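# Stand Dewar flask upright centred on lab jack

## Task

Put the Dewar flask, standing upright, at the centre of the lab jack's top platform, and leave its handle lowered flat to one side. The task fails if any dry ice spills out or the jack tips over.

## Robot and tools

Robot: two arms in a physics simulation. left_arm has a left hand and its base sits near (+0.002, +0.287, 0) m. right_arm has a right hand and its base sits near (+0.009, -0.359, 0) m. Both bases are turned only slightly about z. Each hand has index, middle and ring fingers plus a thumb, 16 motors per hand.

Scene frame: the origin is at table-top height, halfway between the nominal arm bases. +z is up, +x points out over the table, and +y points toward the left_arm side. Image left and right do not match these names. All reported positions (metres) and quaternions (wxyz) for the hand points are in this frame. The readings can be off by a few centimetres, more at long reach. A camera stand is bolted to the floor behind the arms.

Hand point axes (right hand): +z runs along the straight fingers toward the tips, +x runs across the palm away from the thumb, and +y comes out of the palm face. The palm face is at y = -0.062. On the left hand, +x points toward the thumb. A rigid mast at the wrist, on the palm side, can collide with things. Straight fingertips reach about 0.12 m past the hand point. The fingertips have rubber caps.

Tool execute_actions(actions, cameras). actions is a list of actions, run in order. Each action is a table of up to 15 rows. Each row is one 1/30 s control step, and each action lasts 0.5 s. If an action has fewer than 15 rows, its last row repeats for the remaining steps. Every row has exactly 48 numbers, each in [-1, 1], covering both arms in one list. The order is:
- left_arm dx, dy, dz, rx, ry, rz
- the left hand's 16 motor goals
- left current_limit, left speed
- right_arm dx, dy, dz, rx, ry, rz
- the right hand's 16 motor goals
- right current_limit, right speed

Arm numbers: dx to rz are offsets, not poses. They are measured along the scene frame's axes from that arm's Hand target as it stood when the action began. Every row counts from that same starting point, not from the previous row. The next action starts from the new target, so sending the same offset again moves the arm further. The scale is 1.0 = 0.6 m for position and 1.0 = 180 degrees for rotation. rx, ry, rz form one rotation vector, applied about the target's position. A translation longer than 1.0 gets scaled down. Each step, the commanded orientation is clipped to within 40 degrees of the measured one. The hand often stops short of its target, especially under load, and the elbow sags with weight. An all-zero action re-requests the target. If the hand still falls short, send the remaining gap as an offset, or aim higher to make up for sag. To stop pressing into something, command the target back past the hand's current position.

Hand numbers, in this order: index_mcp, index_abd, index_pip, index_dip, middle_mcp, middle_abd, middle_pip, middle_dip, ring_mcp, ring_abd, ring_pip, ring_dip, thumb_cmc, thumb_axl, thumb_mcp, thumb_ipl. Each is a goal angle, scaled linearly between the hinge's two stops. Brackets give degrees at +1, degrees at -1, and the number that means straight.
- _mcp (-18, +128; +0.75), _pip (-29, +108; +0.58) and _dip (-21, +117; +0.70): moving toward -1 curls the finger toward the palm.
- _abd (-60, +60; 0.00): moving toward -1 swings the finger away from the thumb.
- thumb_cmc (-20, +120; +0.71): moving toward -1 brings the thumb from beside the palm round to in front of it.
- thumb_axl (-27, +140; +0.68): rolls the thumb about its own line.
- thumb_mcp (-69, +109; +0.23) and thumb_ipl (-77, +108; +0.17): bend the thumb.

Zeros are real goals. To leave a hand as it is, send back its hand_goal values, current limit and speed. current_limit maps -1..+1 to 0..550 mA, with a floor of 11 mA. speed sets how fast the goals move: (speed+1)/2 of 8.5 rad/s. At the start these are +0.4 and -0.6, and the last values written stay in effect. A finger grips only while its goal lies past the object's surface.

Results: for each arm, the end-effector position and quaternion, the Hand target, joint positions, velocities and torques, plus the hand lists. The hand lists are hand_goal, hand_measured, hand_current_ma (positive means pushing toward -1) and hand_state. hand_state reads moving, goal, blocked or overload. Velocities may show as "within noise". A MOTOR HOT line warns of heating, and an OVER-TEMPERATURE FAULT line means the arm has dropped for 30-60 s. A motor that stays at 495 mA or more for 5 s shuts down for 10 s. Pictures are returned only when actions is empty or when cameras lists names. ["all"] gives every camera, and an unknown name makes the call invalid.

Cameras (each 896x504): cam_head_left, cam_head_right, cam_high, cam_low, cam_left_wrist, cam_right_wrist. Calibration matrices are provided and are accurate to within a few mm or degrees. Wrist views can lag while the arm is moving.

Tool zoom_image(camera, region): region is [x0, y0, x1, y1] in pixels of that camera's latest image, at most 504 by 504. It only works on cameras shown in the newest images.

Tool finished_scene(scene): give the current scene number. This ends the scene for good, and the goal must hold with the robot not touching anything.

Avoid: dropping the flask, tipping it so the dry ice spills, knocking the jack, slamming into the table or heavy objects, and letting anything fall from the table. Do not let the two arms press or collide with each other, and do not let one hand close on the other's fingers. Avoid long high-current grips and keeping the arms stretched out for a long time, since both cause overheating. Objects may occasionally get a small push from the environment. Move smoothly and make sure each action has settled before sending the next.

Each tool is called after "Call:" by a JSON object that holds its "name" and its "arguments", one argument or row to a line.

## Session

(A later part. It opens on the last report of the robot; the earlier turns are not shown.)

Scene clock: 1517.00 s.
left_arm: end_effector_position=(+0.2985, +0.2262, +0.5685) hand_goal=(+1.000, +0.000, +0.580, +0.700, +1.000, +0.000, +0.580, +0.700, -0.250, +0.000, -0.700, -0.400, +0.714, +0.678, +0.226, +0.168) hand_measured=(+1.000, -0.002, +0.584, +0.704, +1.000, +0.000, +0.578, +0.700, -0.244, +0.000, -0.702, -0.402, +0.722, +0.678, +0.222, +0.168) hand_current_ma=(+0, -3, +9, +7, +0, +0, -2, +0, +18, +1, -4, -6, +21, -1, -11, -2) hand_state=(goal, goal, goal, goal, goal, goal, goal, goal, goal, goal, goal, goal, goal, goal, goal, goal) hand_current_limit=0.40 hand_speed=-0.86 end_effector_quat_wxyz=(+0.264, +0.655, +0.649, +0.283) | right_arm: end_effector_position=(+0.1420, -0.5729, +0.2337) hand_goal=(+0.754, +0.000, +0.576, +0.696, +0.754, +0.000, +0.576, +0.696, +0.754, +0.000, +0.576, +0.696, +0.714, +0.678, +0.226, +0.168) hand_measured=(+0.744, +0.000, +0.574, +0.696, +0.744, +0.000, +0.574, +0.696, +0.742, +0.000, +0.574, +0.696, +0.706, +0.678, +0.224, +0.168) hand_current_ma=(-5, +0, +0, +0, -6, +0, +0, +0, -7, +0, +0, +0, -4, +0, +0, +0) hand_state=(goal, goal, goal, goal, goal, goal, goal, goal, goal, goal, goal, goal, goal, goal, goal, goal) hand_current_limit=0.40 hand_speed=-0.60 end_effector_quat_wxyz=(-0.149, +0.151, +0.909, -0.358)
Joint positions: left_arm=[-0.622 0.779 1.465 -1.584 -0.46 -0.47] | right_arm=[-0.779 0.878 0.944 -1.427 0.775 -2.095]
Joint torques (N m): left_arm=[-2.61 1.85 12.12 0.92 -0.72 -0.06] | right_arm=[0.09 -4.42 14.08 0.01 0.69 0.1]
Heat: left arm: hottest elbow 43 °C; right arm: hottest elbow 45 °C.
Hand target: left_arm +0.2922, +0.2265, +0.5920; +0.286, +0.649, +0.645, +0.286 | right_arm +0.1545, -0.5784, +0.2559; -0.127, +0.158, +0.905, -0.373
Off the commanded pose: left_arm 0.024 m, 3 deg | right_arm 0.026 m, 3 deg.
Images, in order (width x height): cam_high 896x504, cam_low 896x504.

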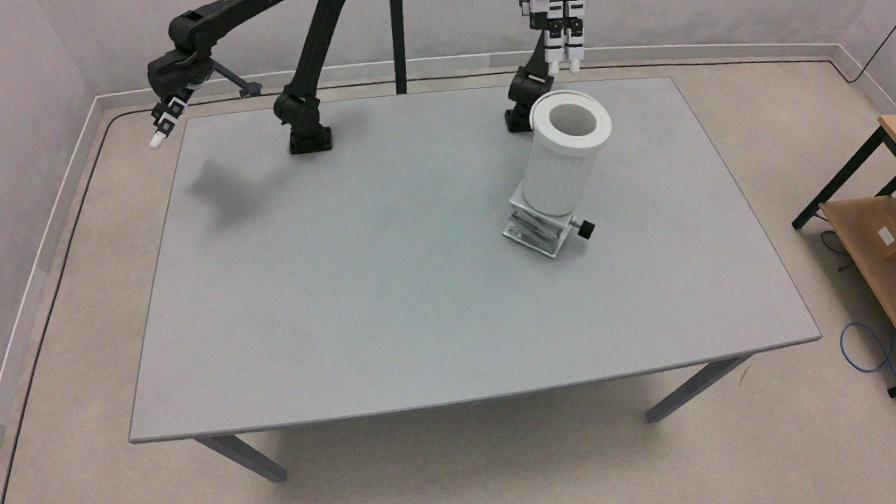

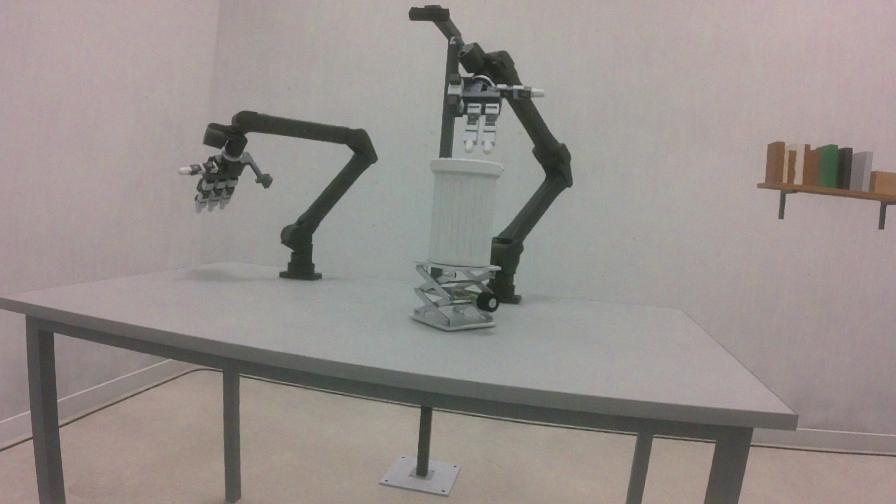

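Call:
{"name": "execute_actions", "arguments": {
  "actions": [
    [[0.023,-0.01,-0.045,0,0,0,1,0,0.58,0.7,1,0,0.58,0.7,-0.25,0,-0.70,-0.4,0.714,0.678,0.226,0.168,0.4,-0.86,0,0,0,0,0,0,0.754,0,0.576,0.696,0.754,0,0.576,0.696,0.754,0,0.576,0.696,0.714,0.678,0.226,0.168,0.4,-0.6]]
  ],
  "cameras": ["cam_high","cam_low"]
}}

Call:
{"name": "zoom_image", "arguments": {
  "camera": "cam_high",
  "region": [520, 60, 620, 140]
}}

Call:
{"name": "zoom_image", "arguments": {
  "camera": "cam_low",
  "region": [410, 70, 530, 180]
}}

Scene clock: 1526.73 s.
left_arm: end_effector_position=(+0.3067, +0.2190, +0.5613) hand_goal=(+1.000, +0.000, +0.580, +0.700, +1.000, +0.000, +0.580, +0.700, -0.250, +0.000, -0.700, -0.400, +0.714, +0.678, +0.226, +0.168) hand_measured=(+1.000, -0.002, +0.584, +0.704, +1.000, +0.000, +0.580, +0.700, -0.244, +0.000, -0.702, -0.402, +0.722, +0.678, +0.222, +0.168) hand_current_ma=(+0, -3, +9, +7, +0, +0, -2, +0, +18, +1, -4, -6, +21, -1, -11, -2) hand_state=(goal, goal, goal, goal, goal, goal, goal, goal, goal, goal, goal, goal, goal, goal, goal, goal) hand_current_limit=0.40 hand_speed=-0.86 end_effector_quat_wxyz=(+0.277, +0.651, +0.648, +0.282) | right_arm: end_effector_position=(+0.1420, -0.5729, +0.2337) hand_goal=(+0.754, +0.000, +0.576, +0.696, +0.754, +0.000, +0.576, +0.696, +0.754, +0.000, +0.576, +0.696, +0.714, +0.678, +0.226, +0.168) hand_measured=(+0.744, +0.000, +0.574, +0.696, +0.744, +0.000, +0.574, +0.696, +0.742, +0.000, +0.574, +0.696, +0.706, +0.678, +0.224, +0.168) hand_current_ma=(-5, +0, +0, +0, -6, +0, +0, +0, -7, +0, +0, +0, -4, +0, +0, +0) hand_state=(goal, goal, goal, goal, goal, goal, goal, goal, goal, goal, goal, goal, goal, goal, goal, goal) hand_current_limit=0.40 hand_speed=-0.60 end_effector_quat_wxyz=(-0.149, +0.151, +0.909, -0.358)
Joint positions: left_arm=[-0.622 0.776 1.426 -1.522 -0.454 -0.47] | right_arm=[-0.779 0.878 0.944 -1.427 0.775 -2.095]
Joint torques (N m): left_arm=[-0.73 0.44 8.02 1.99 -0.39 0.16] | right_arm=[-0.03 -4.19 14.05 0.03 0.66 0.11]
Heat: left arm: hottest elbow 44 °C; right arm: hottest elbow 45 °C.
Hand target: left_arm +0.3060, +0.2205, +0.5650; +0.286, +0.649, +0.645, +0.286 | right_arm +0.1545, -0.5784, +0.2559; -0.127, +0.158, +0.905, -0.373
Off the commanded pose: left_arm 0.004 m, 1 deg | right_arm 0.026 m, 3 deg.
Images, in order (width x height): cam_high 896x504, cam_low 896x504.

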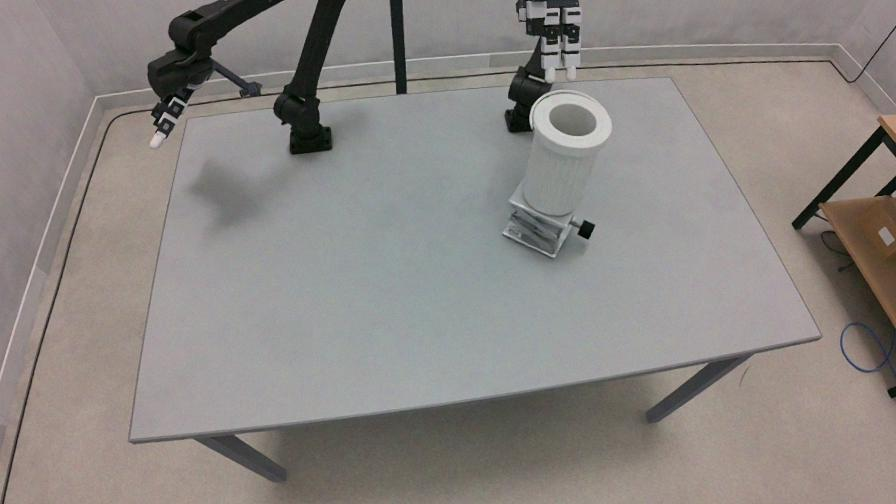

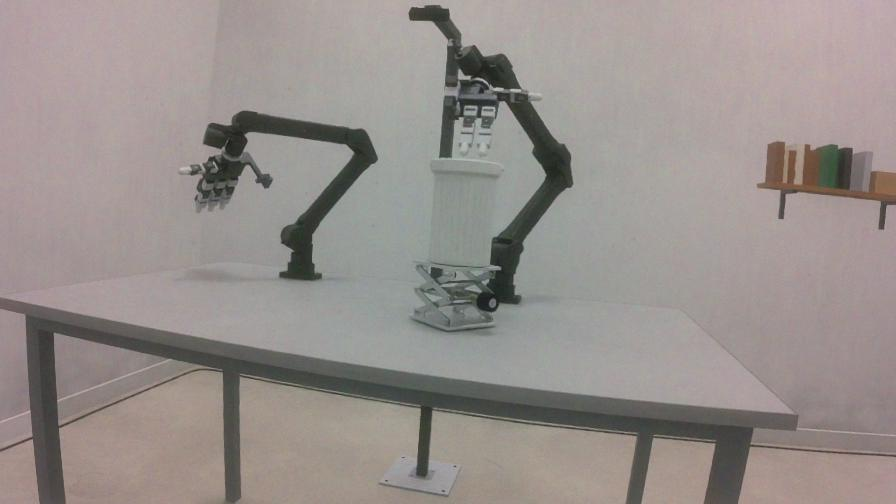

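Scaled by 5.040.

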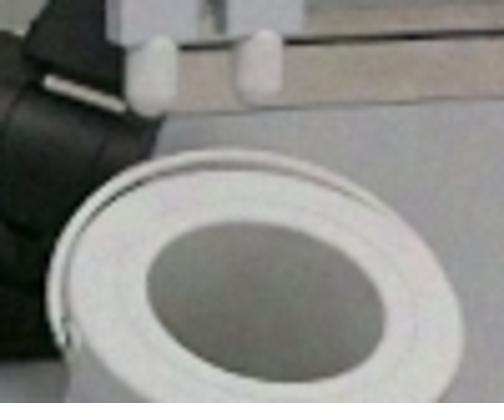

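Scaled by 4.200.

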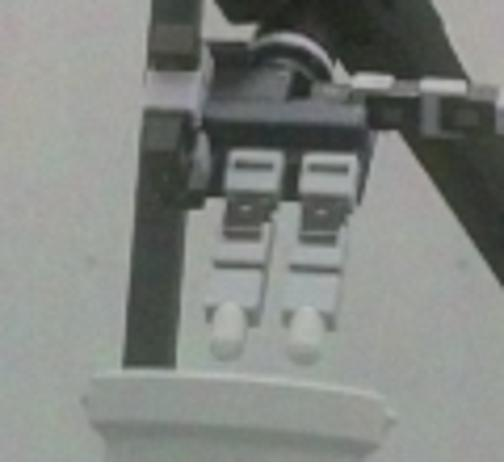

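Call:
{"name": "execute_actions", "arguments": {
  "actions": [
    [[0.0,0,-0.03,0,0,0,1,0,0.58,0.7,1,0,0.58,0.7,-0.25,0,-0.70,-0.4,0.714,0.678,0.226,0.168,0.4,-0.86,0,0,0,0,0,0,0.754,0,0.576,0.696,0.754,0,0.576,0.696,0.754,0,0.576,0.696,0.714,0.678,0.226,0.168,0.4,-0.6]],
    [[0.0,0,-0.02,0,0,0,1,0,0.58,0.7,1,0,0.58,0.7,-0.25,0,-0.70,-0.4,0.714,0.678,0.226,0.168,0.4,-0.86,0,0,0,0,0,0,0.754,0,0.576,0.696,0.754,0,0.576,0.696,0.754,0,0.576,0.696,0.714,0.678,0.226,0.168,0.4,-0.6]]
  ],
  "cameras": ["cam_high","cam_low"]
}}

Call:
{"name": "zoom_image", "arguments": {
  "camera": "cam_high",
  "region": [520, 60, 620, 140]
}}

Call:
{"name": "zoom_image", "arguments": {
  "camera": "cam_low",
  "region": [410, 70, 530, 180]
}}

Scene clock: 1536.10 s.
left_arm: end_effector_position=(+0.3064, +0.2193, +0.5309) hand_goal=(+1.000, +0.000, +0.580, +0.700, +1.000, +0.000, +0.580, +0.700, -0.250, +0.000, -0.700, -0.400, +0.714, +0.678, +0.226, +0.168) hand_measured=(+1.000, -0.002, +0.584, +0.704, +1.000, +0.000, +0.580, +0.700, -0.244, +0.000, -0.702, -0.402, +0.722, +0.678, +0.222, +0.168) hand_current_ma=(+0, -3, +8, +7, +0, +0, -2, +0, +18, +1, -4, -6, +21, -1, -11, -2) hand_state=(goal, goal, goal, goal, goal, goal, goal, goal, goal, goal, goal, goal, goal, goal, goal, goal) hand_current_limit=0.40 hand_speed=-0.86 end_effector_quat_wxyz=(+0.276, +0.652, +0.648, +0.282) | right_arm: end_effector_position=(+0.1420, -0.5729, +0.2337) hand_goal=(+0.754, +0.000, +0.576, +0.696, +0.754, +0.000, +0.576, +0.696, +0.754, +0.000, +0.576, +0.696, +0.714, +0.678, +0.226, +0.168) hand_measured=(+0.744, +0.000, +0.574, +0.696, +0.744, +0.000, +0.574, +0.696, +0.742, +0.000, +0.574, +0.696, +0.706, +0.678, +0.224, +0.168) hand_current_ma=(-5, +0, +0, +0, -6, +0, +0, +0, -7, +0, +0, +0, -4, +0, +0, +0) hand_state=(goal, goal, goal, goal, goal, goal, goal, goal, goal, goal, goal, goal, goal, goal, goal, goal) hand_current_limit=0.40 hand_speed=-0.60 end_effector_quat_wxyz=(-0.149, +0.151, +0.909, -0.358)
Joint positions: left_arm=[-0.622 0.73 1.318 -1.461 -0.454 -0.47] | right_arm=[-0.779 0.878 0.944 -1.427 0.775 -2.095]
Joint torques (N m): left_arm=[-0.67 0.62 8.38 1.98 -0.4 0.15] | right_arm=[-0.03 -4.13 14.02 0.06 0.67 0.1]
Heat: left arm: hottest elbow 44 °C; right arm: hottest elbow 45 °C.
Hand target: left_arm +0.3060, +0.2205, +0.5350; +0.286, +0.649, +0.645, +0.286 | right_arm +0.1545, -0.5784, +0.2559; -0.127, +0.158, +0.905, -0.373
Off the commanded pose: left_arm 0.004 m, 1 deg | right_arm 0.026 m, 3 deg.
Images, in order (width x height): cam_high 896x504, cam_low 896x504.

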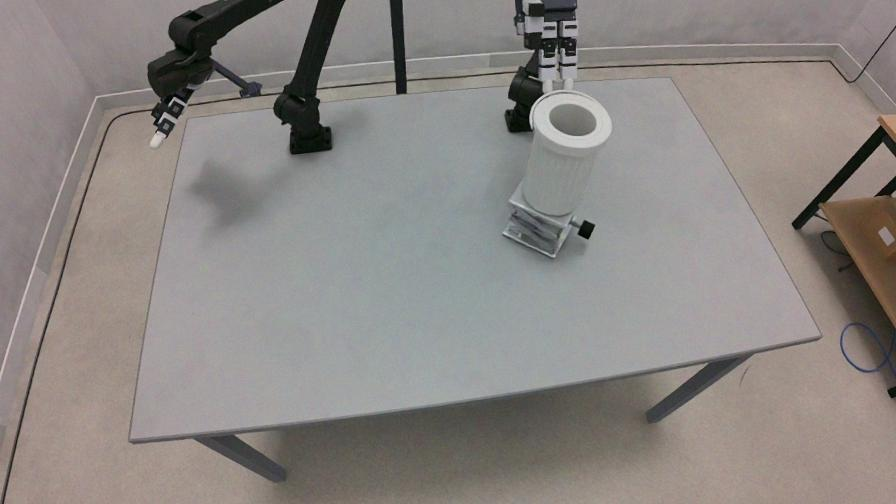

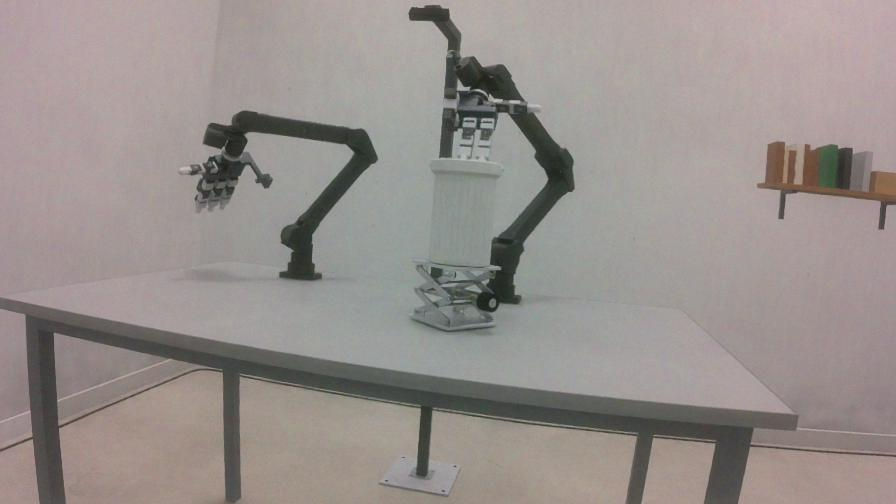

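Scaled by 5.040.

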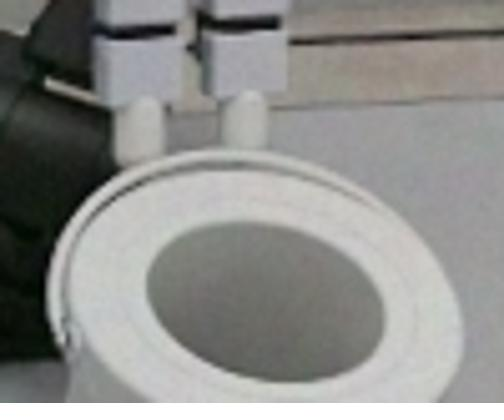

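Scaled by 4.200.

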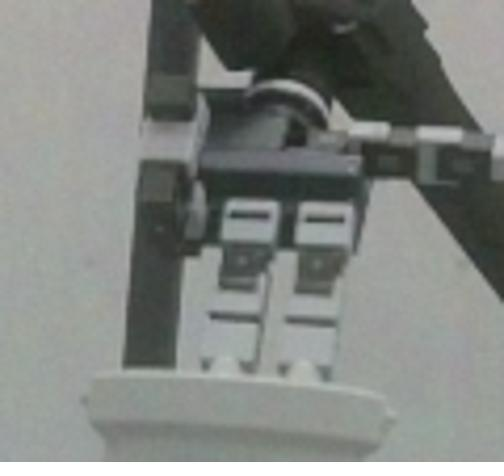

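Call:
{"name": "execute_actions", "arguments": {
  "actions": [
    [[0.0,0,0.06,0,0,0,1,0,0.58,0.7,1,0,0.58,0.7,-0.25,0,-0.70,-0.4,0.714,0.678,0.226,0.168,0.4,-0.86,0,0,0,0,0,0,0.754,0,0.576,0.696,0.754,0,0.576,0.696,0.754,0,0.576,0.696,0.714,0.678,0.226,0.168,0.4,-0.6]],
    [[0.014,0,0.03,0,0,0,1,0,0.58,0.7,1,0,0.58,0.7,-0.25,0,-0.70,-0.4,0.714,0.678,0.226,0.168,0.4,-0.86,0,0,0,0,0,0,0.754,0,0.576,0.696,0.754,0,0.576,0.696,0.754,0,0.576,0.696,0.714,0.678,0.226,0.168,0.4,-0.6]],
    [[0.0,0,-0.04,0,0,0,1,0,0.58,0.7,1,0,0.58,0.7,-0.25,0,-0.70,-0.4,0.714,0.678,0.226,0.168,0.4,-0.86,0,0,0,0,0,0,0.754,0,0.576,0.696,0.754,0,0.576,0.696,0.754,0,0.576,0.696,0.714,0.678,0.226,0.168,0.4,-0.6]]
  ],
  "cameras": ["cam_high","cam_low"]
}}

Call:
{"name": "zoom_image", "arguments": {
  "camera": "cam_high",
  "region": [520, 60, 620, 140]
}}

Call:
{"name": "zoom_image", "arguments": {
  "camera": "cam_low",
  "region": [410, 70, 530, 180]
}}

Scene clock: 1545.00 s.
left_arm: end_effector_position=(+0.3132, +0.2156, +0.5618) hand_goal=(+1.000, +0.000, +0.580, +0.700, +1.000, +0.000, +0.580, +0.700, -0.250, +0.000, -0.700, -0.400, +0.714, +0.678, +0.226, +0.168) hand_measured=(+1.000, -0.002, +0.584, +0.702, +1.000, +0.000, +0.580, +0.700, -0.244, +0.000, -0.702, -0.402, +0.722, +0.678, +0.222, +0.168) hand_current_ma=(+0, -3, +7, +6, +0, +0, -1, +0, +18, +1, -4, -6, +21, -1, -11, -2) hand_state=(goal, goal, goal, goal, goal, goal, goal, goal, goal, goal, goal, goal, goal, goal, goal, goal) hand_current_limit=0.40 hand_speed=-0.86 end_effector_quat_wxyz=(+0.280, +0.655, +0.644, +0.279) | right_arm: end_effector_position=(+0.1420, -0.5729, +0.2337) hand_goal=(+0.754, +0.000, +0.576, +0.696, +0.754, +0.000, +0.576, +0.696, +0.754, +0.000, +0.576, +0.696, +0.714, +0.678, +0.226, +0.168) hand_measured=(+0.744, +0.000, +0.574, +0.696, +0.744, +0.000, +0.574, +0.696, +0.742, +0.000, +0.574, +0.696, +0.706, +0.678, +0.224, +0.168) hand_current_ma=(-5, +0, +0, +0, -6, +0, +0, +0, -7, +0, +0, +0, -4, +0, +0, +0) hand_state=(goal, goal, goal, goal, goal, goal, goal, goal, goal, goal, goal, goal, goal, goal, goal, goal) hand_current_limit=0.40 hand_speed=-0.60 end_effector_quat_wxyz=(-0.149, +0.151, +0.909, -0.358)
Joint positions: left_arm=[-0.604 0.786 1.428 -1.501 -0.433 -0.445] | right_arm=[-0.779 0.878 0.944 -1.427 0.775 -2.095]
Joint torques (N m): left_arm=[-0.32 0.38 8.03 2 -0.37 0.19] | right_arm=[0.15 -4.37 14.11 0.02 0.7 0.08]
Heat: left arm: hottest elbow 44 °C; right arm: hottest elbow 45 °C.
Hand target: left_arm +0.3144, +0.2205, +0.5650; +0.286, +0.649, +0.645, +0.286 | right_arm +0.1545, -0.5784, +0.2559; -0.127, +0.158, +0.905, -0.373
Off the commanded pose: left_arm 0.006 m, 1 deg | right_arm 0.026 m, 3 deg.
Images, in order (width x height): cam_high 896x504, cam_low 896x504.

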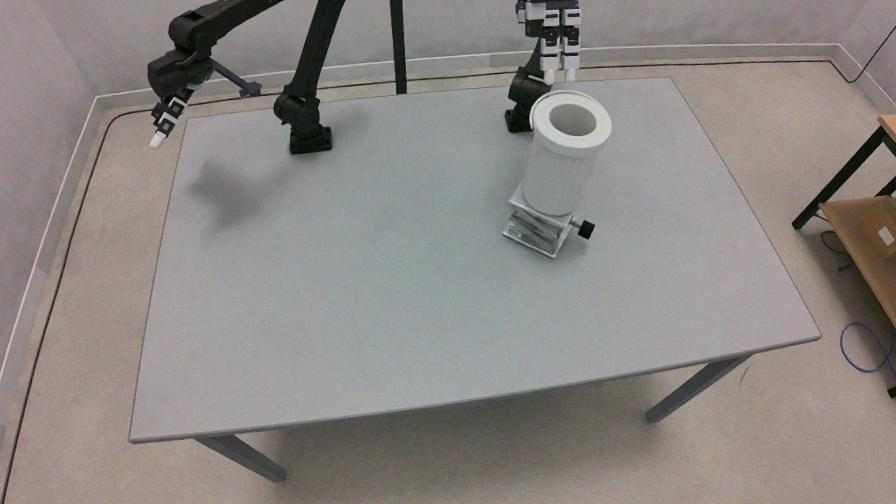

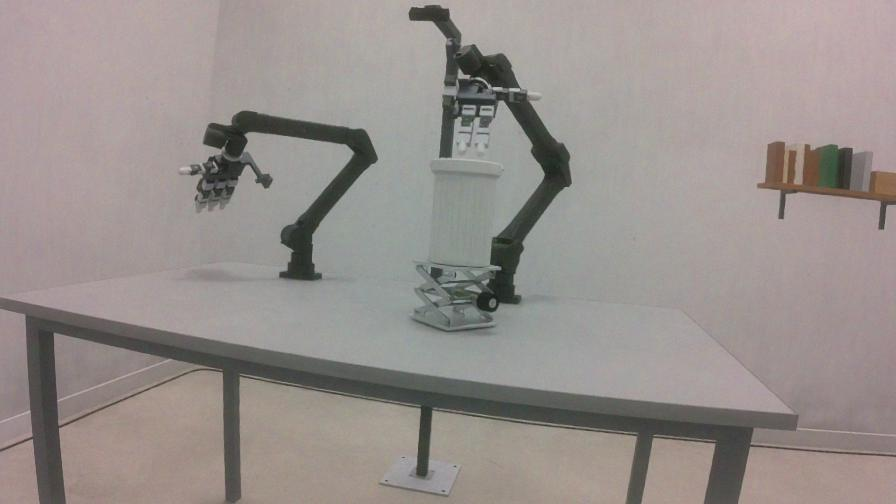

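Scaled by 5.040.

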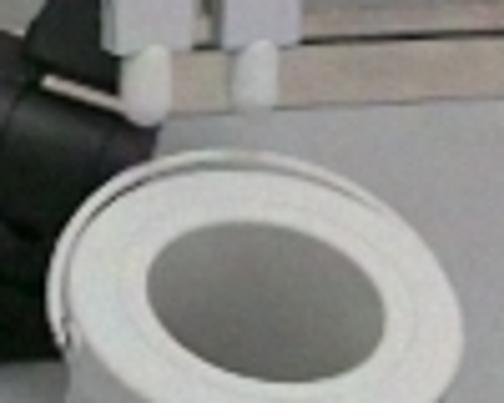

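Scaled by 4.200.

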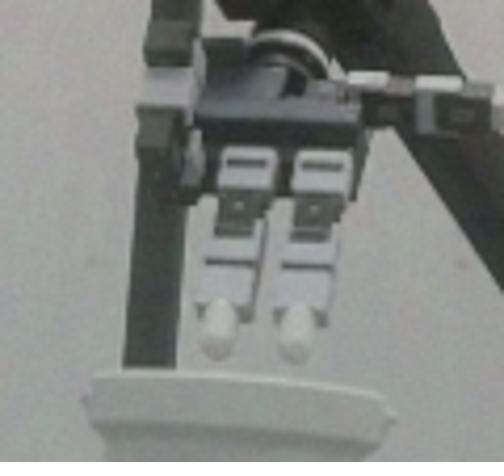

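Call:
{"name": "execute_actions", "arguments": {
  "actions": [
    [[0.0,0.005,-0.03,0,0,0,1,0,0.58,0.7,1,0,0.58,0.7,-0.25,0,-0.70,-0.4,0.714,0.678,0.226,0.168,0.4,-0.86,0,0,0,0,0,0,0.754,0,0.576,0.696,0.754,0,0.576,0.696,0.754,0,0.576,0.696,0.714,0.678,0.226,0.168,0.4,-0.6]],
    [[0.0,0,-0.02,0,0,0,1,0,0.58,0.7,1,0,0.58,0.7,-0.25,0,-0.70,-0.4,0.714,0.678,0.226,0.168,0.4,-0.86,0,0,0,0,0,0,0.754,0,0.576,0.696,0.754,0,0.576,0.696,0.754,0,0.576,0.696,0.714,0.678,0.226,0.168,0.4,-0.6]]
  ],
  "cameras": ["cam_high","cam_low"]
}}

Call:
{"name": "zoom_image", "arguments": {
  "camera": "cam_high",
  "region": [520, 60, 620, 140]
}}

Call:
{"name": "zoom_image", "arguments": {
  "camera": "cam_low",
  "region": [410, 70, 530, 180]
}}

Scene clock: 1555.10 s.
left_arm: end_effector_position=(+0.3137, +0.2186, +0.5308) hand_goal=(+1.000, +0.000, +0.580, +0.700, +1.000, +0.000, +0.580, +0.700, -0.250, +0.000, -0.700, -0.400, +0.714, +0.678, +0.226, +0.168) hand_measured=(+1.000, +0.000, +0.584, +0.702, +1.000, +0.000, +0.580, +0.700, -0.244, +0.000, -0.702, -0.402, +0.722, +0.678, +0.222, +0.168) hand_current_ma=(+0, -1, +7, +5, +0, +0, -1, +0, +18, +1, -4, -6, +20, -1, -10, -2) hand_state=(goal, goal, goal, goal, goal, goal, goal, goal, goal, goal, goal, goal, goal, goal, goal, goal) hand_current_limit=0.40 hand_speed=-0.86 end_effector_quat_wxyz=(+0.278, +0.655, +0.645, +0.279) | right_arm: end_effector_position=(+0.1420, -0.5729, +0.2337) hand_goal=(+0.754, +0.000, +0.576, +0.696, +0.754, +0.000, +0.576, +0.696, +0.754, +0.000, +0.576, +0.696, +0.714, +0.678, +0.226, +0.168) hand_measured=(+0.744, +0.000, +0.574, +0.696, +0.744, +0.000, +0.574, +0.696, +0.742, +0.000, +0.574, +0.696, +0.706, +0.678, +0.224, +0.168) hand_current_ma=(-5, +0, +0, +0, -6, +0, +0, +0, -7, +0, +0, +0, -4, +0, +0, +0) hand_state=(goal, goal, goal, goal, goal, goal, goal, goal, goal, goal, goal, goal, goal, goal, goal, goal) hand_current_limit=0.40 hand_speed=-0.60 end_effector_quat_wxyz=(-0.149, +0.151, +0.909, -0.358)
Joint positions: left_arm=[-0.587 0.738 1.318 -1.436 -0.422 -0.433] | right_arm=[-0.779 0.878 0.944 -1.427 0.775 -2.095]
Joint torques (N m): left_arm=[-0.21 0.62 8.35 2.1 -0.36 0.19] | right_arm=[0.03 -4.37 14.01 -0.03 0.71 0.1]
Heat: left arm: hottest elbow 43 °C; right arm: hottest elbow 45 °C.
Hand target: left_arm +0.3144, +0.2235, +0.5350; +0.286, +0.649, +0.645, +0.286 | right_arm +0.1545, -0.5784, +0.2559; -0.127, +0.158, +0.905, -0.373
Off the commanded pose: left_arm 0.006 m, 1 deg | right_arm 0.026 m, 3 deg.
Images, in order (width x height): cam_high 896x504, cam_low 896x504.

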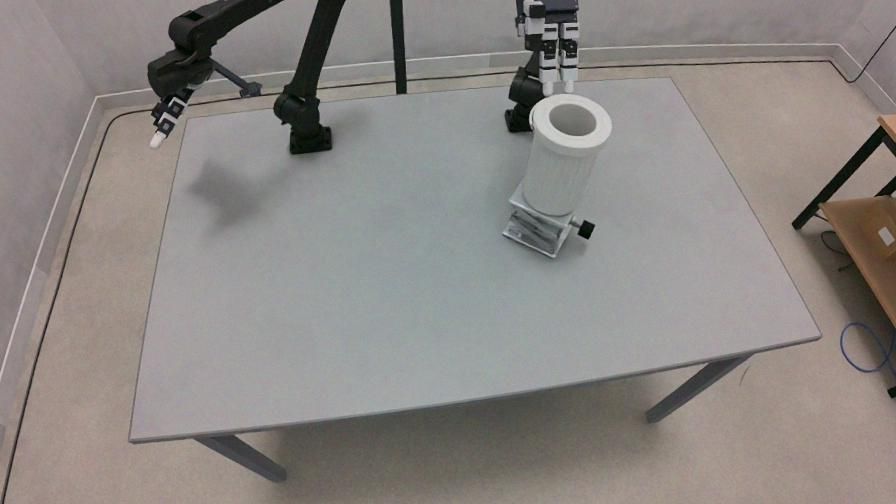

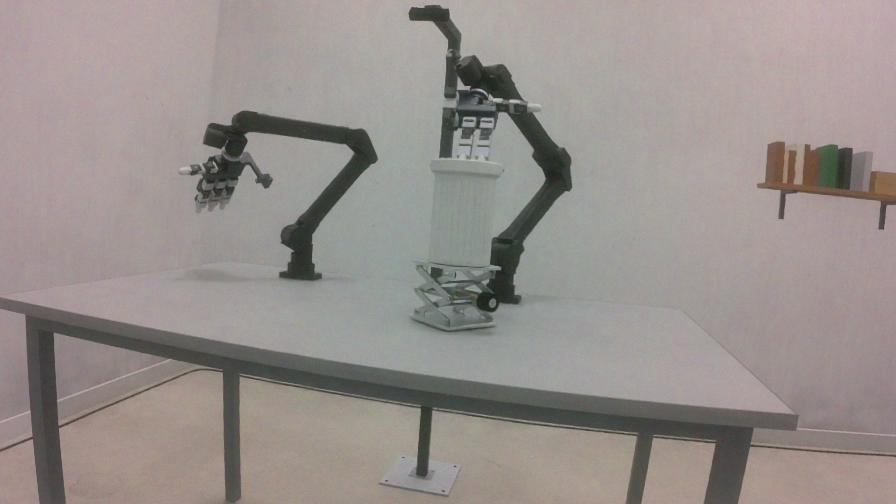

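Scaled by 5.040.

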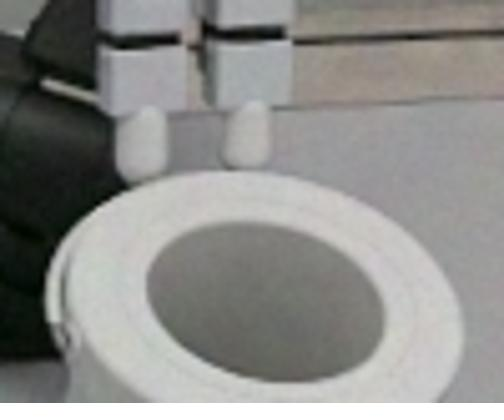

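Scaled by 4.200.

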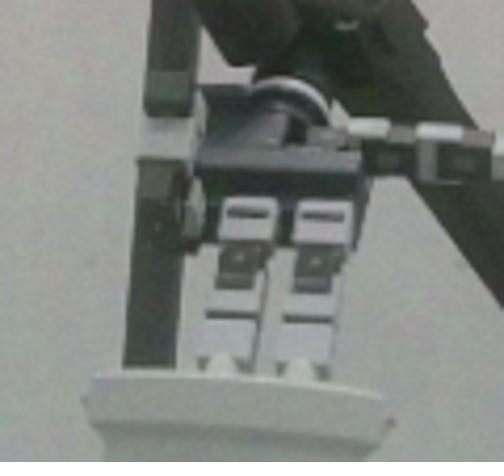

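Call:
{"name": "execute_actions", "arguments": {
  "actions": [
    [[-0.003,0,-0.03,0,0,0,1,0,0.58,0.7,1,0,0.58,0.7,-0.25,0,-0.70,-0.4,0.714,0.678,0.226,0.168,0.4,-0.86,0,0,0,0,0,0,0.754,0,0.576,0.696,0.754,0,0.576,0.696,0.754,0,0.576,0.696,0.714,0.678,0.226,0.168,0.4,-0.6]]
  ],
  "cameras": ["all"]
}}

Call:
{"name": "zoom_image", "arguments": {
  "camera": "cam_high",
  "region": [520, 60, 620, 140]
}}

Call:
{"name": "zoom_image", "arguments": {
  "camera": "cam_low",
  "region": [410, 70, 530, 180]
}}

Call:
{"name": "zoom_image", "arguments": {
  "camera": "cam_head_right",
  "region": [180, 90, 330, 240]
}}

Scene clock: 1563.70 s.
left_arm: end_effector_position=(+0.3109, +0.2208, +0.5123) hand_goal=(+1.000, +0.000, +0.580, +0.700, +1.000, +0.000, +0.580, +0.700, -0.250, +0.000, -0.700, -0.400, +0.714, +0.678, +0.226, +0.168) hand_measured=(+1.000, +0.002, +0.586, +0.702, +1.000, +0.000, +0.580, +0.700, -0.244, +0.000, -0.702, -0.402, +0.722, +0.678, +0.222, +0.168) hand_current_ma=(+0, +5, +14, +6, +0, +0, -1, +0, +18, +1, -4, -6, +20, -1, -10, -2) hand_state=(goal, goal, goal, goal, goal, goal, goal, goal, goal, goal, goal, goal, goal, goal, goal, goal) hand_current_limit=0.40 hand_speed=-0.86 end_effector_quat_wxyz=(+0.277, +0.655, +0.645, +0.279) | right_arm: end_effector_position=(+0.1420, -0.5729, +0.2337) hand_goal=(+0.754, +0.000, +0.576, +0.696, +0.754, +0.000, +0.576, +0.696, +0.754, +0.000, +0.576, +0.696, +0.714, +0.678, +0.226, +0.168) hand_measured=(+0.744, +0.000, +0.574, +0.696, +0.744, +0.000, +0.574, +0.696, +0.742, +0.000, +0.574, +0.696, +0.706, +0.678, +0.224, +0.168) hand_current_ma=(-5, +0, +0, +0, -6, +0, +0, +0, -7, +0, +0, +0, -4, +0, +0, +0) hand_state=(goal, goal, goal, goal, goal, goal, goal, goal, goal, goal, goal, goal, goal, goal, goal, goal) hand_current_limit=0.40 hand_speed=-0.60 end_effector_quat_wxyz=(-0.149, +0.151, +0.909, -0.358)
Joint positions: left_arm=[-0.587 0.706 1.253 -1.407 -0.424 -0.433] | right_arm=[-0.779 0.878 0.944 -1.427 0.775 -2.095]
Joint torques (N m): left_arm=[-0.85 1.03 8.75 2.15 -0.48 0.12] | right_arm=[-0.03 -4.66 14.16 -0.03 0.67 0.08]
Heat: left arm: hottest elbow 43 °C; right arm: hottest elbow 45 °C.
Hand target: left_arm +0.3126, +0.2235, +0.5170; +0.286, +0.649, +0.645, +0.286 | right_arm +0.1545, -0.5784, +0.2559; -0.127, +0.158, +0.905, -0.373
Off the commanded pose: left_arm 0.006 m, 1 deg | right_arm 0.026 m, 3 deg.
camera_calibration:
cam_left_wrist: T_world_to_cam=[[-0.416086, -0.774866, -0.475872, 0.515428], [-0.905845, 0.398946, 0.142432, 0.0674977], [0.0794815, 0.490331, -0.867905, 0.435551], [0, 0, 0, 1]] pos_world=[0.240987, 0.158895, 0.613681]
cam_right_wrist: T_world_to_cam=[[0.7906, 0.169853, -0.588303, 0.151261], [0.606325, -0.0829012, 0.790884, -0.364471], [0.0855627, -0.981976, -0.168528, -0.411937], [0, 0, 0, 1]] pos_world=[0.136647, -0.46042, 0.307819]

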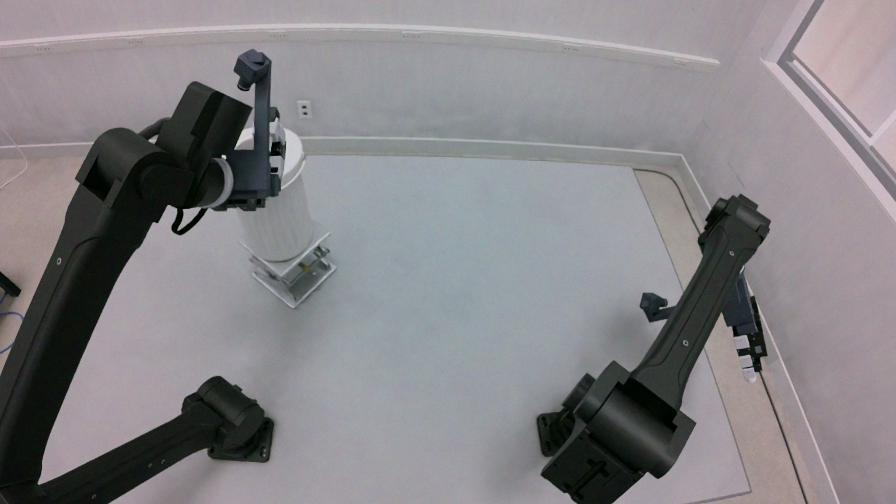

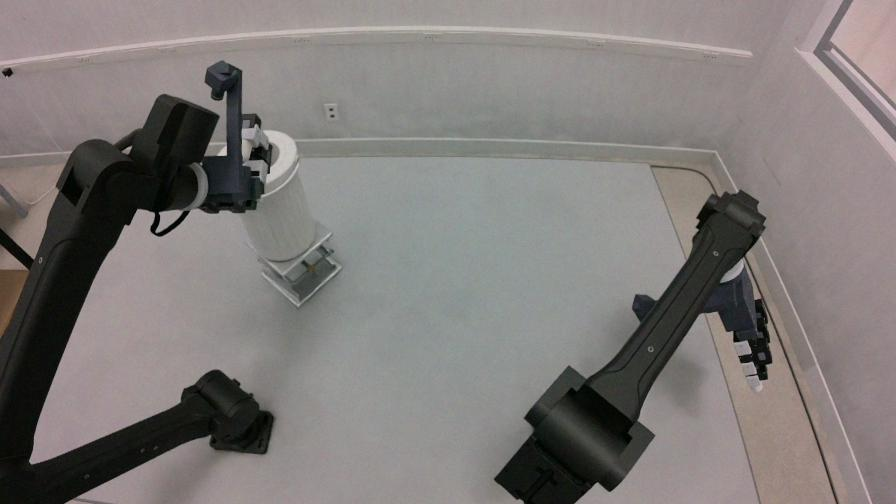

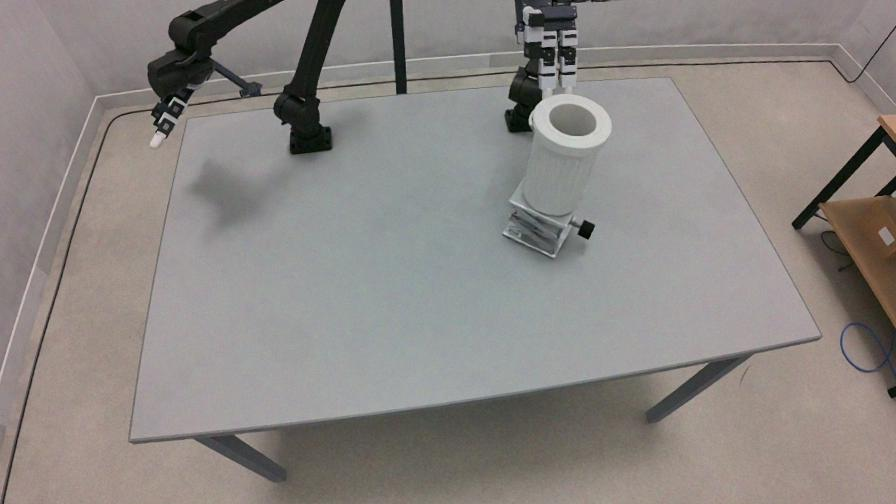

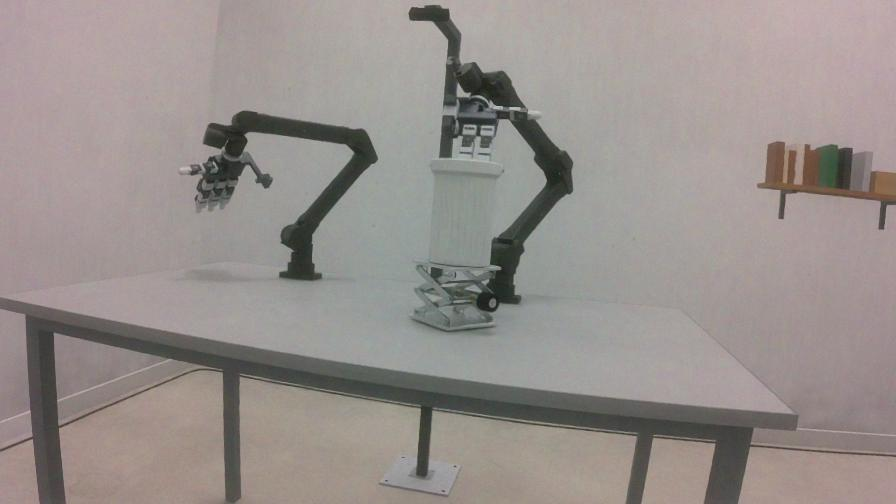

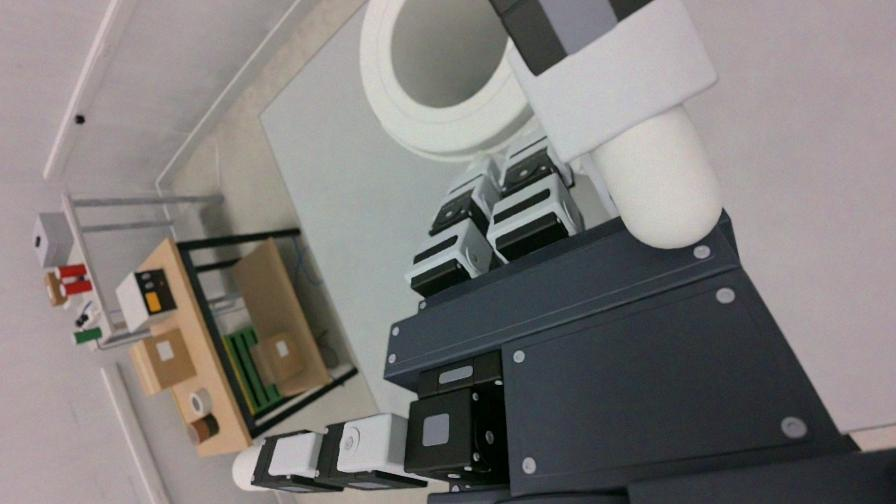

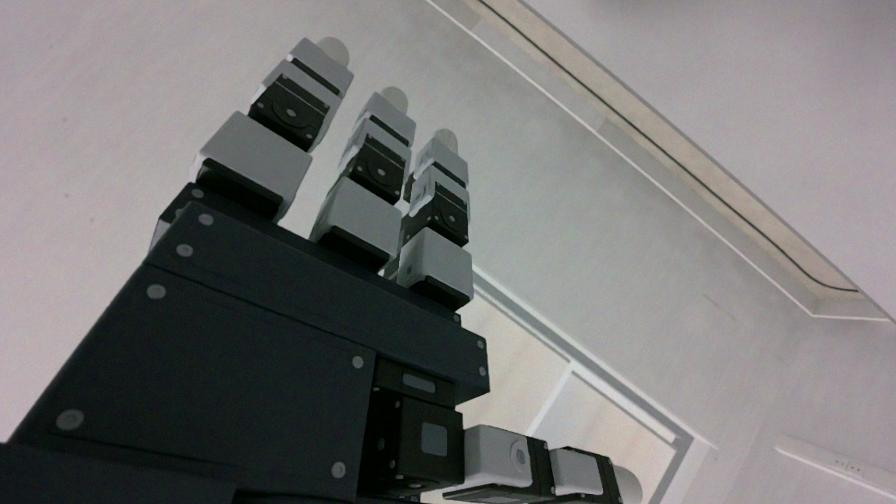

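Scaled by 5.040.

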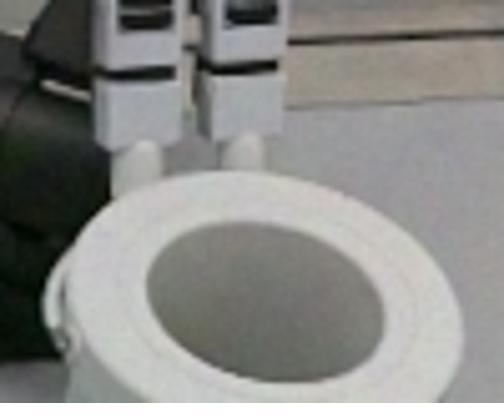

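Scaled by 4.200.

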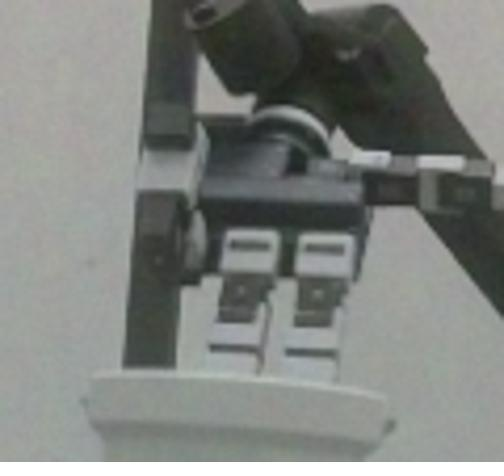

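Scaled by 3.360.

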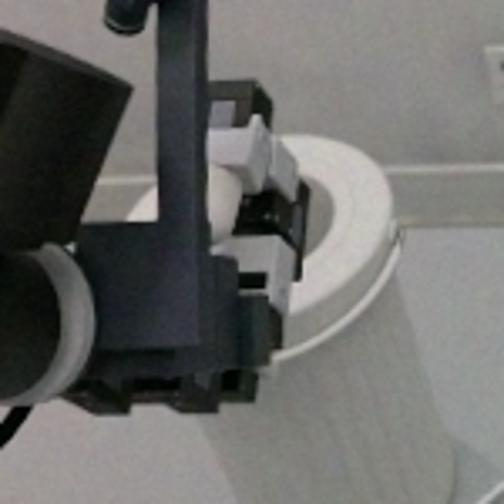

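Call:
{"name": "execute_actions", "arguments": {
  "actions": [
    [[0,0,-0.03,0,0,0,1,0,0.58,0.7,1,0,0.58,0.7,-0.25,0,-0.70,-0.4,0.714,0.678,0.226,0.168,0.4,-0.86,0,0,0,0,0,0,0.754,0,0.576,0.696,0.754,0,0.576,0.696,0.754,0,0.576,0.696,0.714,0.678,0.226,0.168,0.4,-0.6]]
  ],
  "cameras": ["cam_high","cam_low","cam_head_right","cam_head_left"]
}}

Call:
{"name": "zoom_image", "arguments": {
  "camera": "cam_head_right",
  "region": [180, 90, 330, 240]
}}

Call:
{"name": "zoom_image", "arguments": {
  "camera": "cam_high",
  "region": [490, 50, 640, 250]
}}

Scene clock: 1569.43 s.
left_arm: end_effector_position=(+0.3123, +0.2198, +0.4931) hand_goal=(+1.000, +0.000, +0.580, +0.700, +1.000, +0.000, +0.580, +0.700, -0.250, +0.000, -0.700, -0.400, +0.714, +0.678, +0.226, +0.168) hand_measured=(+1.000, +0.006, +0.586, +0.704, +1.000, +0.000, +0.580, +0.700, -0.244, +0.000, -0.702, -0.402, +0.722, +0.678, +0.222, +0.168) hand_current_ma=(+0, +12, +14, +7, +0, +0, -1, +0, +18, +1, -4, -6, +20, -1, -10, -2) hand_state=(goal, goal, goal, goal, goal, goal, goal, goal, goal, goal, goal, goal, goal, goal, goal, goal) hand_current_limit=0.40 hand_speed=-0.86 end_effector_quat_wxyz=(+0.275, +0.656, +0.645, +0.279) | right_arm: end_effector_position=(+0.1420, -0.5729, +0.2337) hand_goal=(+0.754, +0.000, +0.576, +0.696, +0.754, +0.000, +0.576, +0.696, +0.754, +0.000, +0.576, +0.696, +0.714, +0.678, +0.226, +0.168) hand_measured=(+0.744, +0.000, +0.574, +0.696, +0.744, +0.000, +0.574, +0.696, +0.742, +0.000, +0.574, +0.696, +0.706, +0.678, +0.224, +0.168) hand_current_ma=(-5, +0, +0, +0, -6, +0, +0, +0, -7, +0, +0, +0, -4, +0, +0, +0) hand_state=(goal, goal, goal, goal, goal, goal, goal, goal, goal, goal, goal, goal, goal, goal, goal, goal) hand_current_limit=0.40 hand_speed=-0.60 end_effector_quat_wxyz=(-0.149, +0.151, +0.909, -0.358)
Joint positions: left_arm=[-0.587 0.686 1.192 -1.369 -0.424 -0.433] | right_arm=[-0.779 0.878 0.944 -1.427 0.775 -2.095]
Joint torques (N m): left_arm=[-0.79 0.85 8.96 2.13 -0.48 0.12] | right_arm=[-0.15 -4.25 14.09 -0.02 0.66 0.11]
Heat: left arm: hottest elbow 43 °C; right arm: hottest elbow 45 °C.
Hand target: left_arm +0.3126, +0.2235, +0.4990; +0.286, +0.649, +0.645, +0.286 | right_arm +0.1545, -0.5784, +0.2559; -0.127, +0.158, +0.905, -0.373
Off the commanded pose: left_arm 0.007 m, 2 deg | right_arm 0.026 m, 3 deg.
Images, in order (width x height): cam_head_left 896x504, cam_head_right 896x504, cam_high 896x504, cam_low 896x504.

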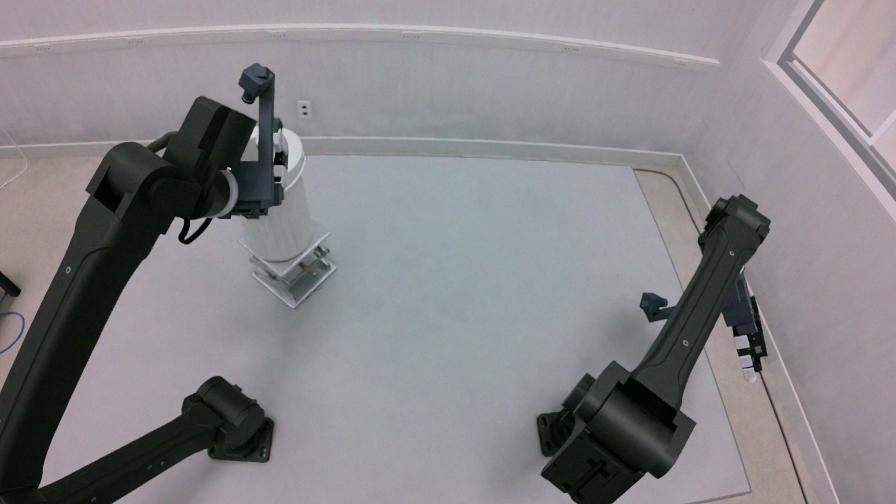

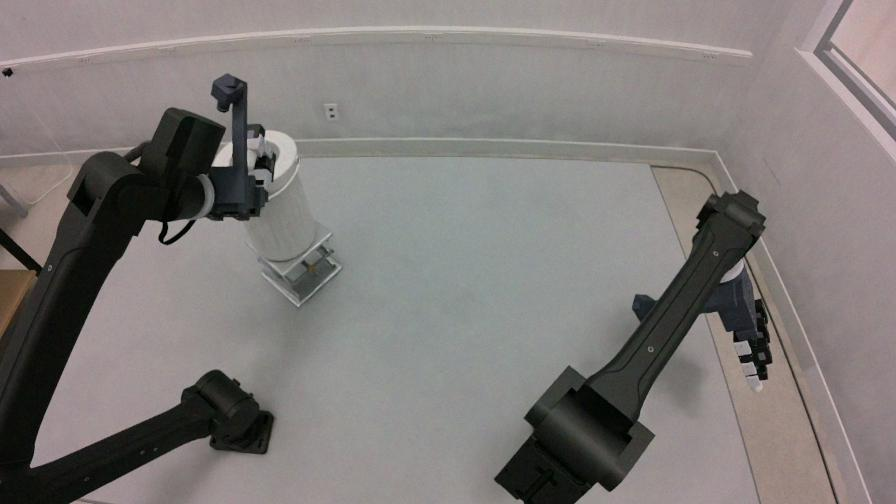

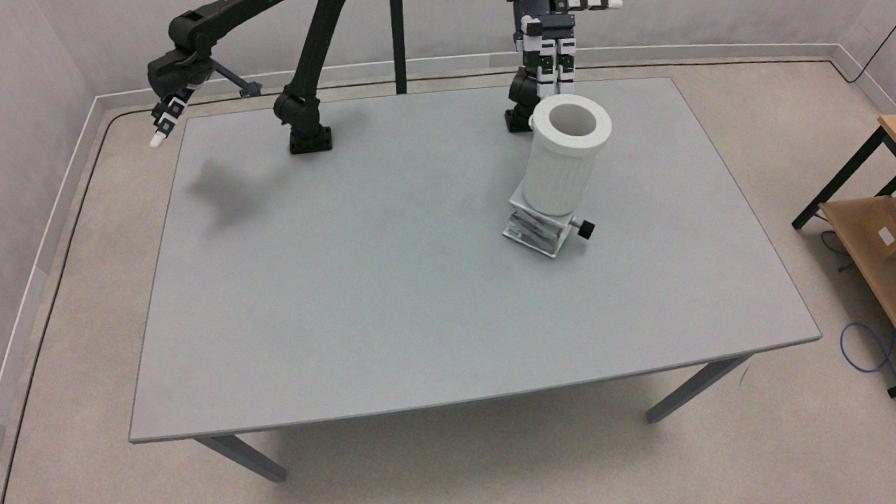

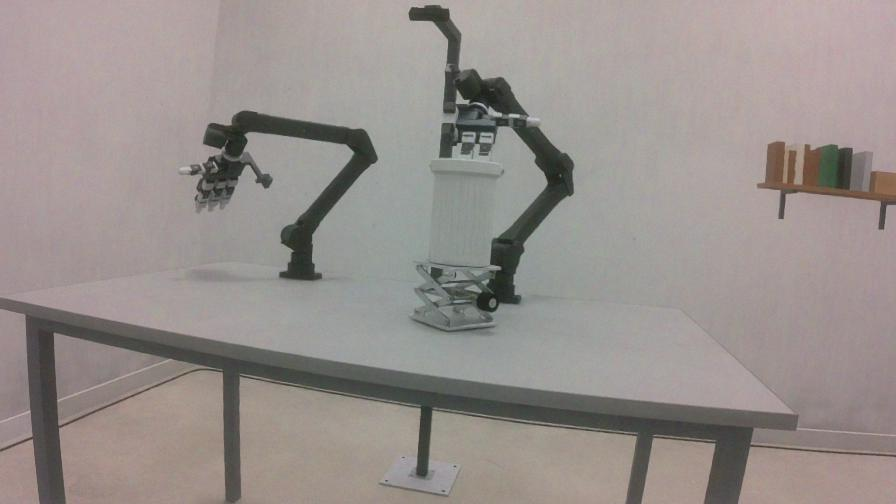

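Scaled by 3.360.

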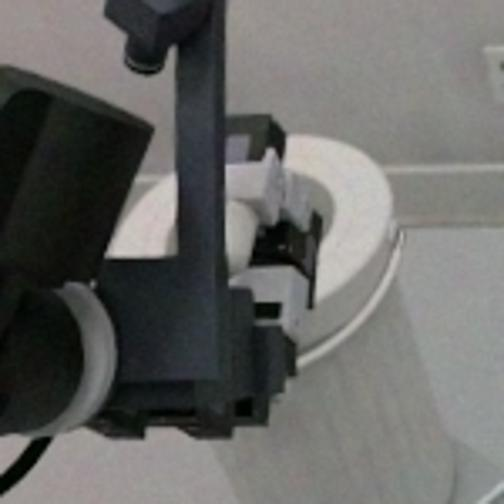

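Scaled by 2.520.

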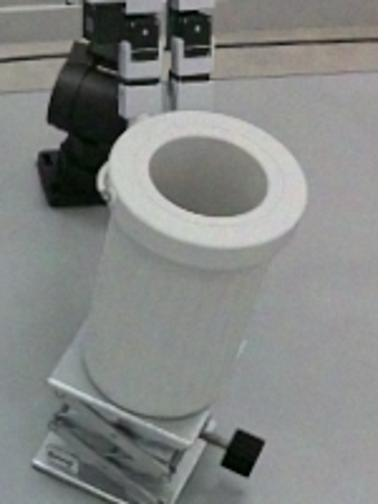

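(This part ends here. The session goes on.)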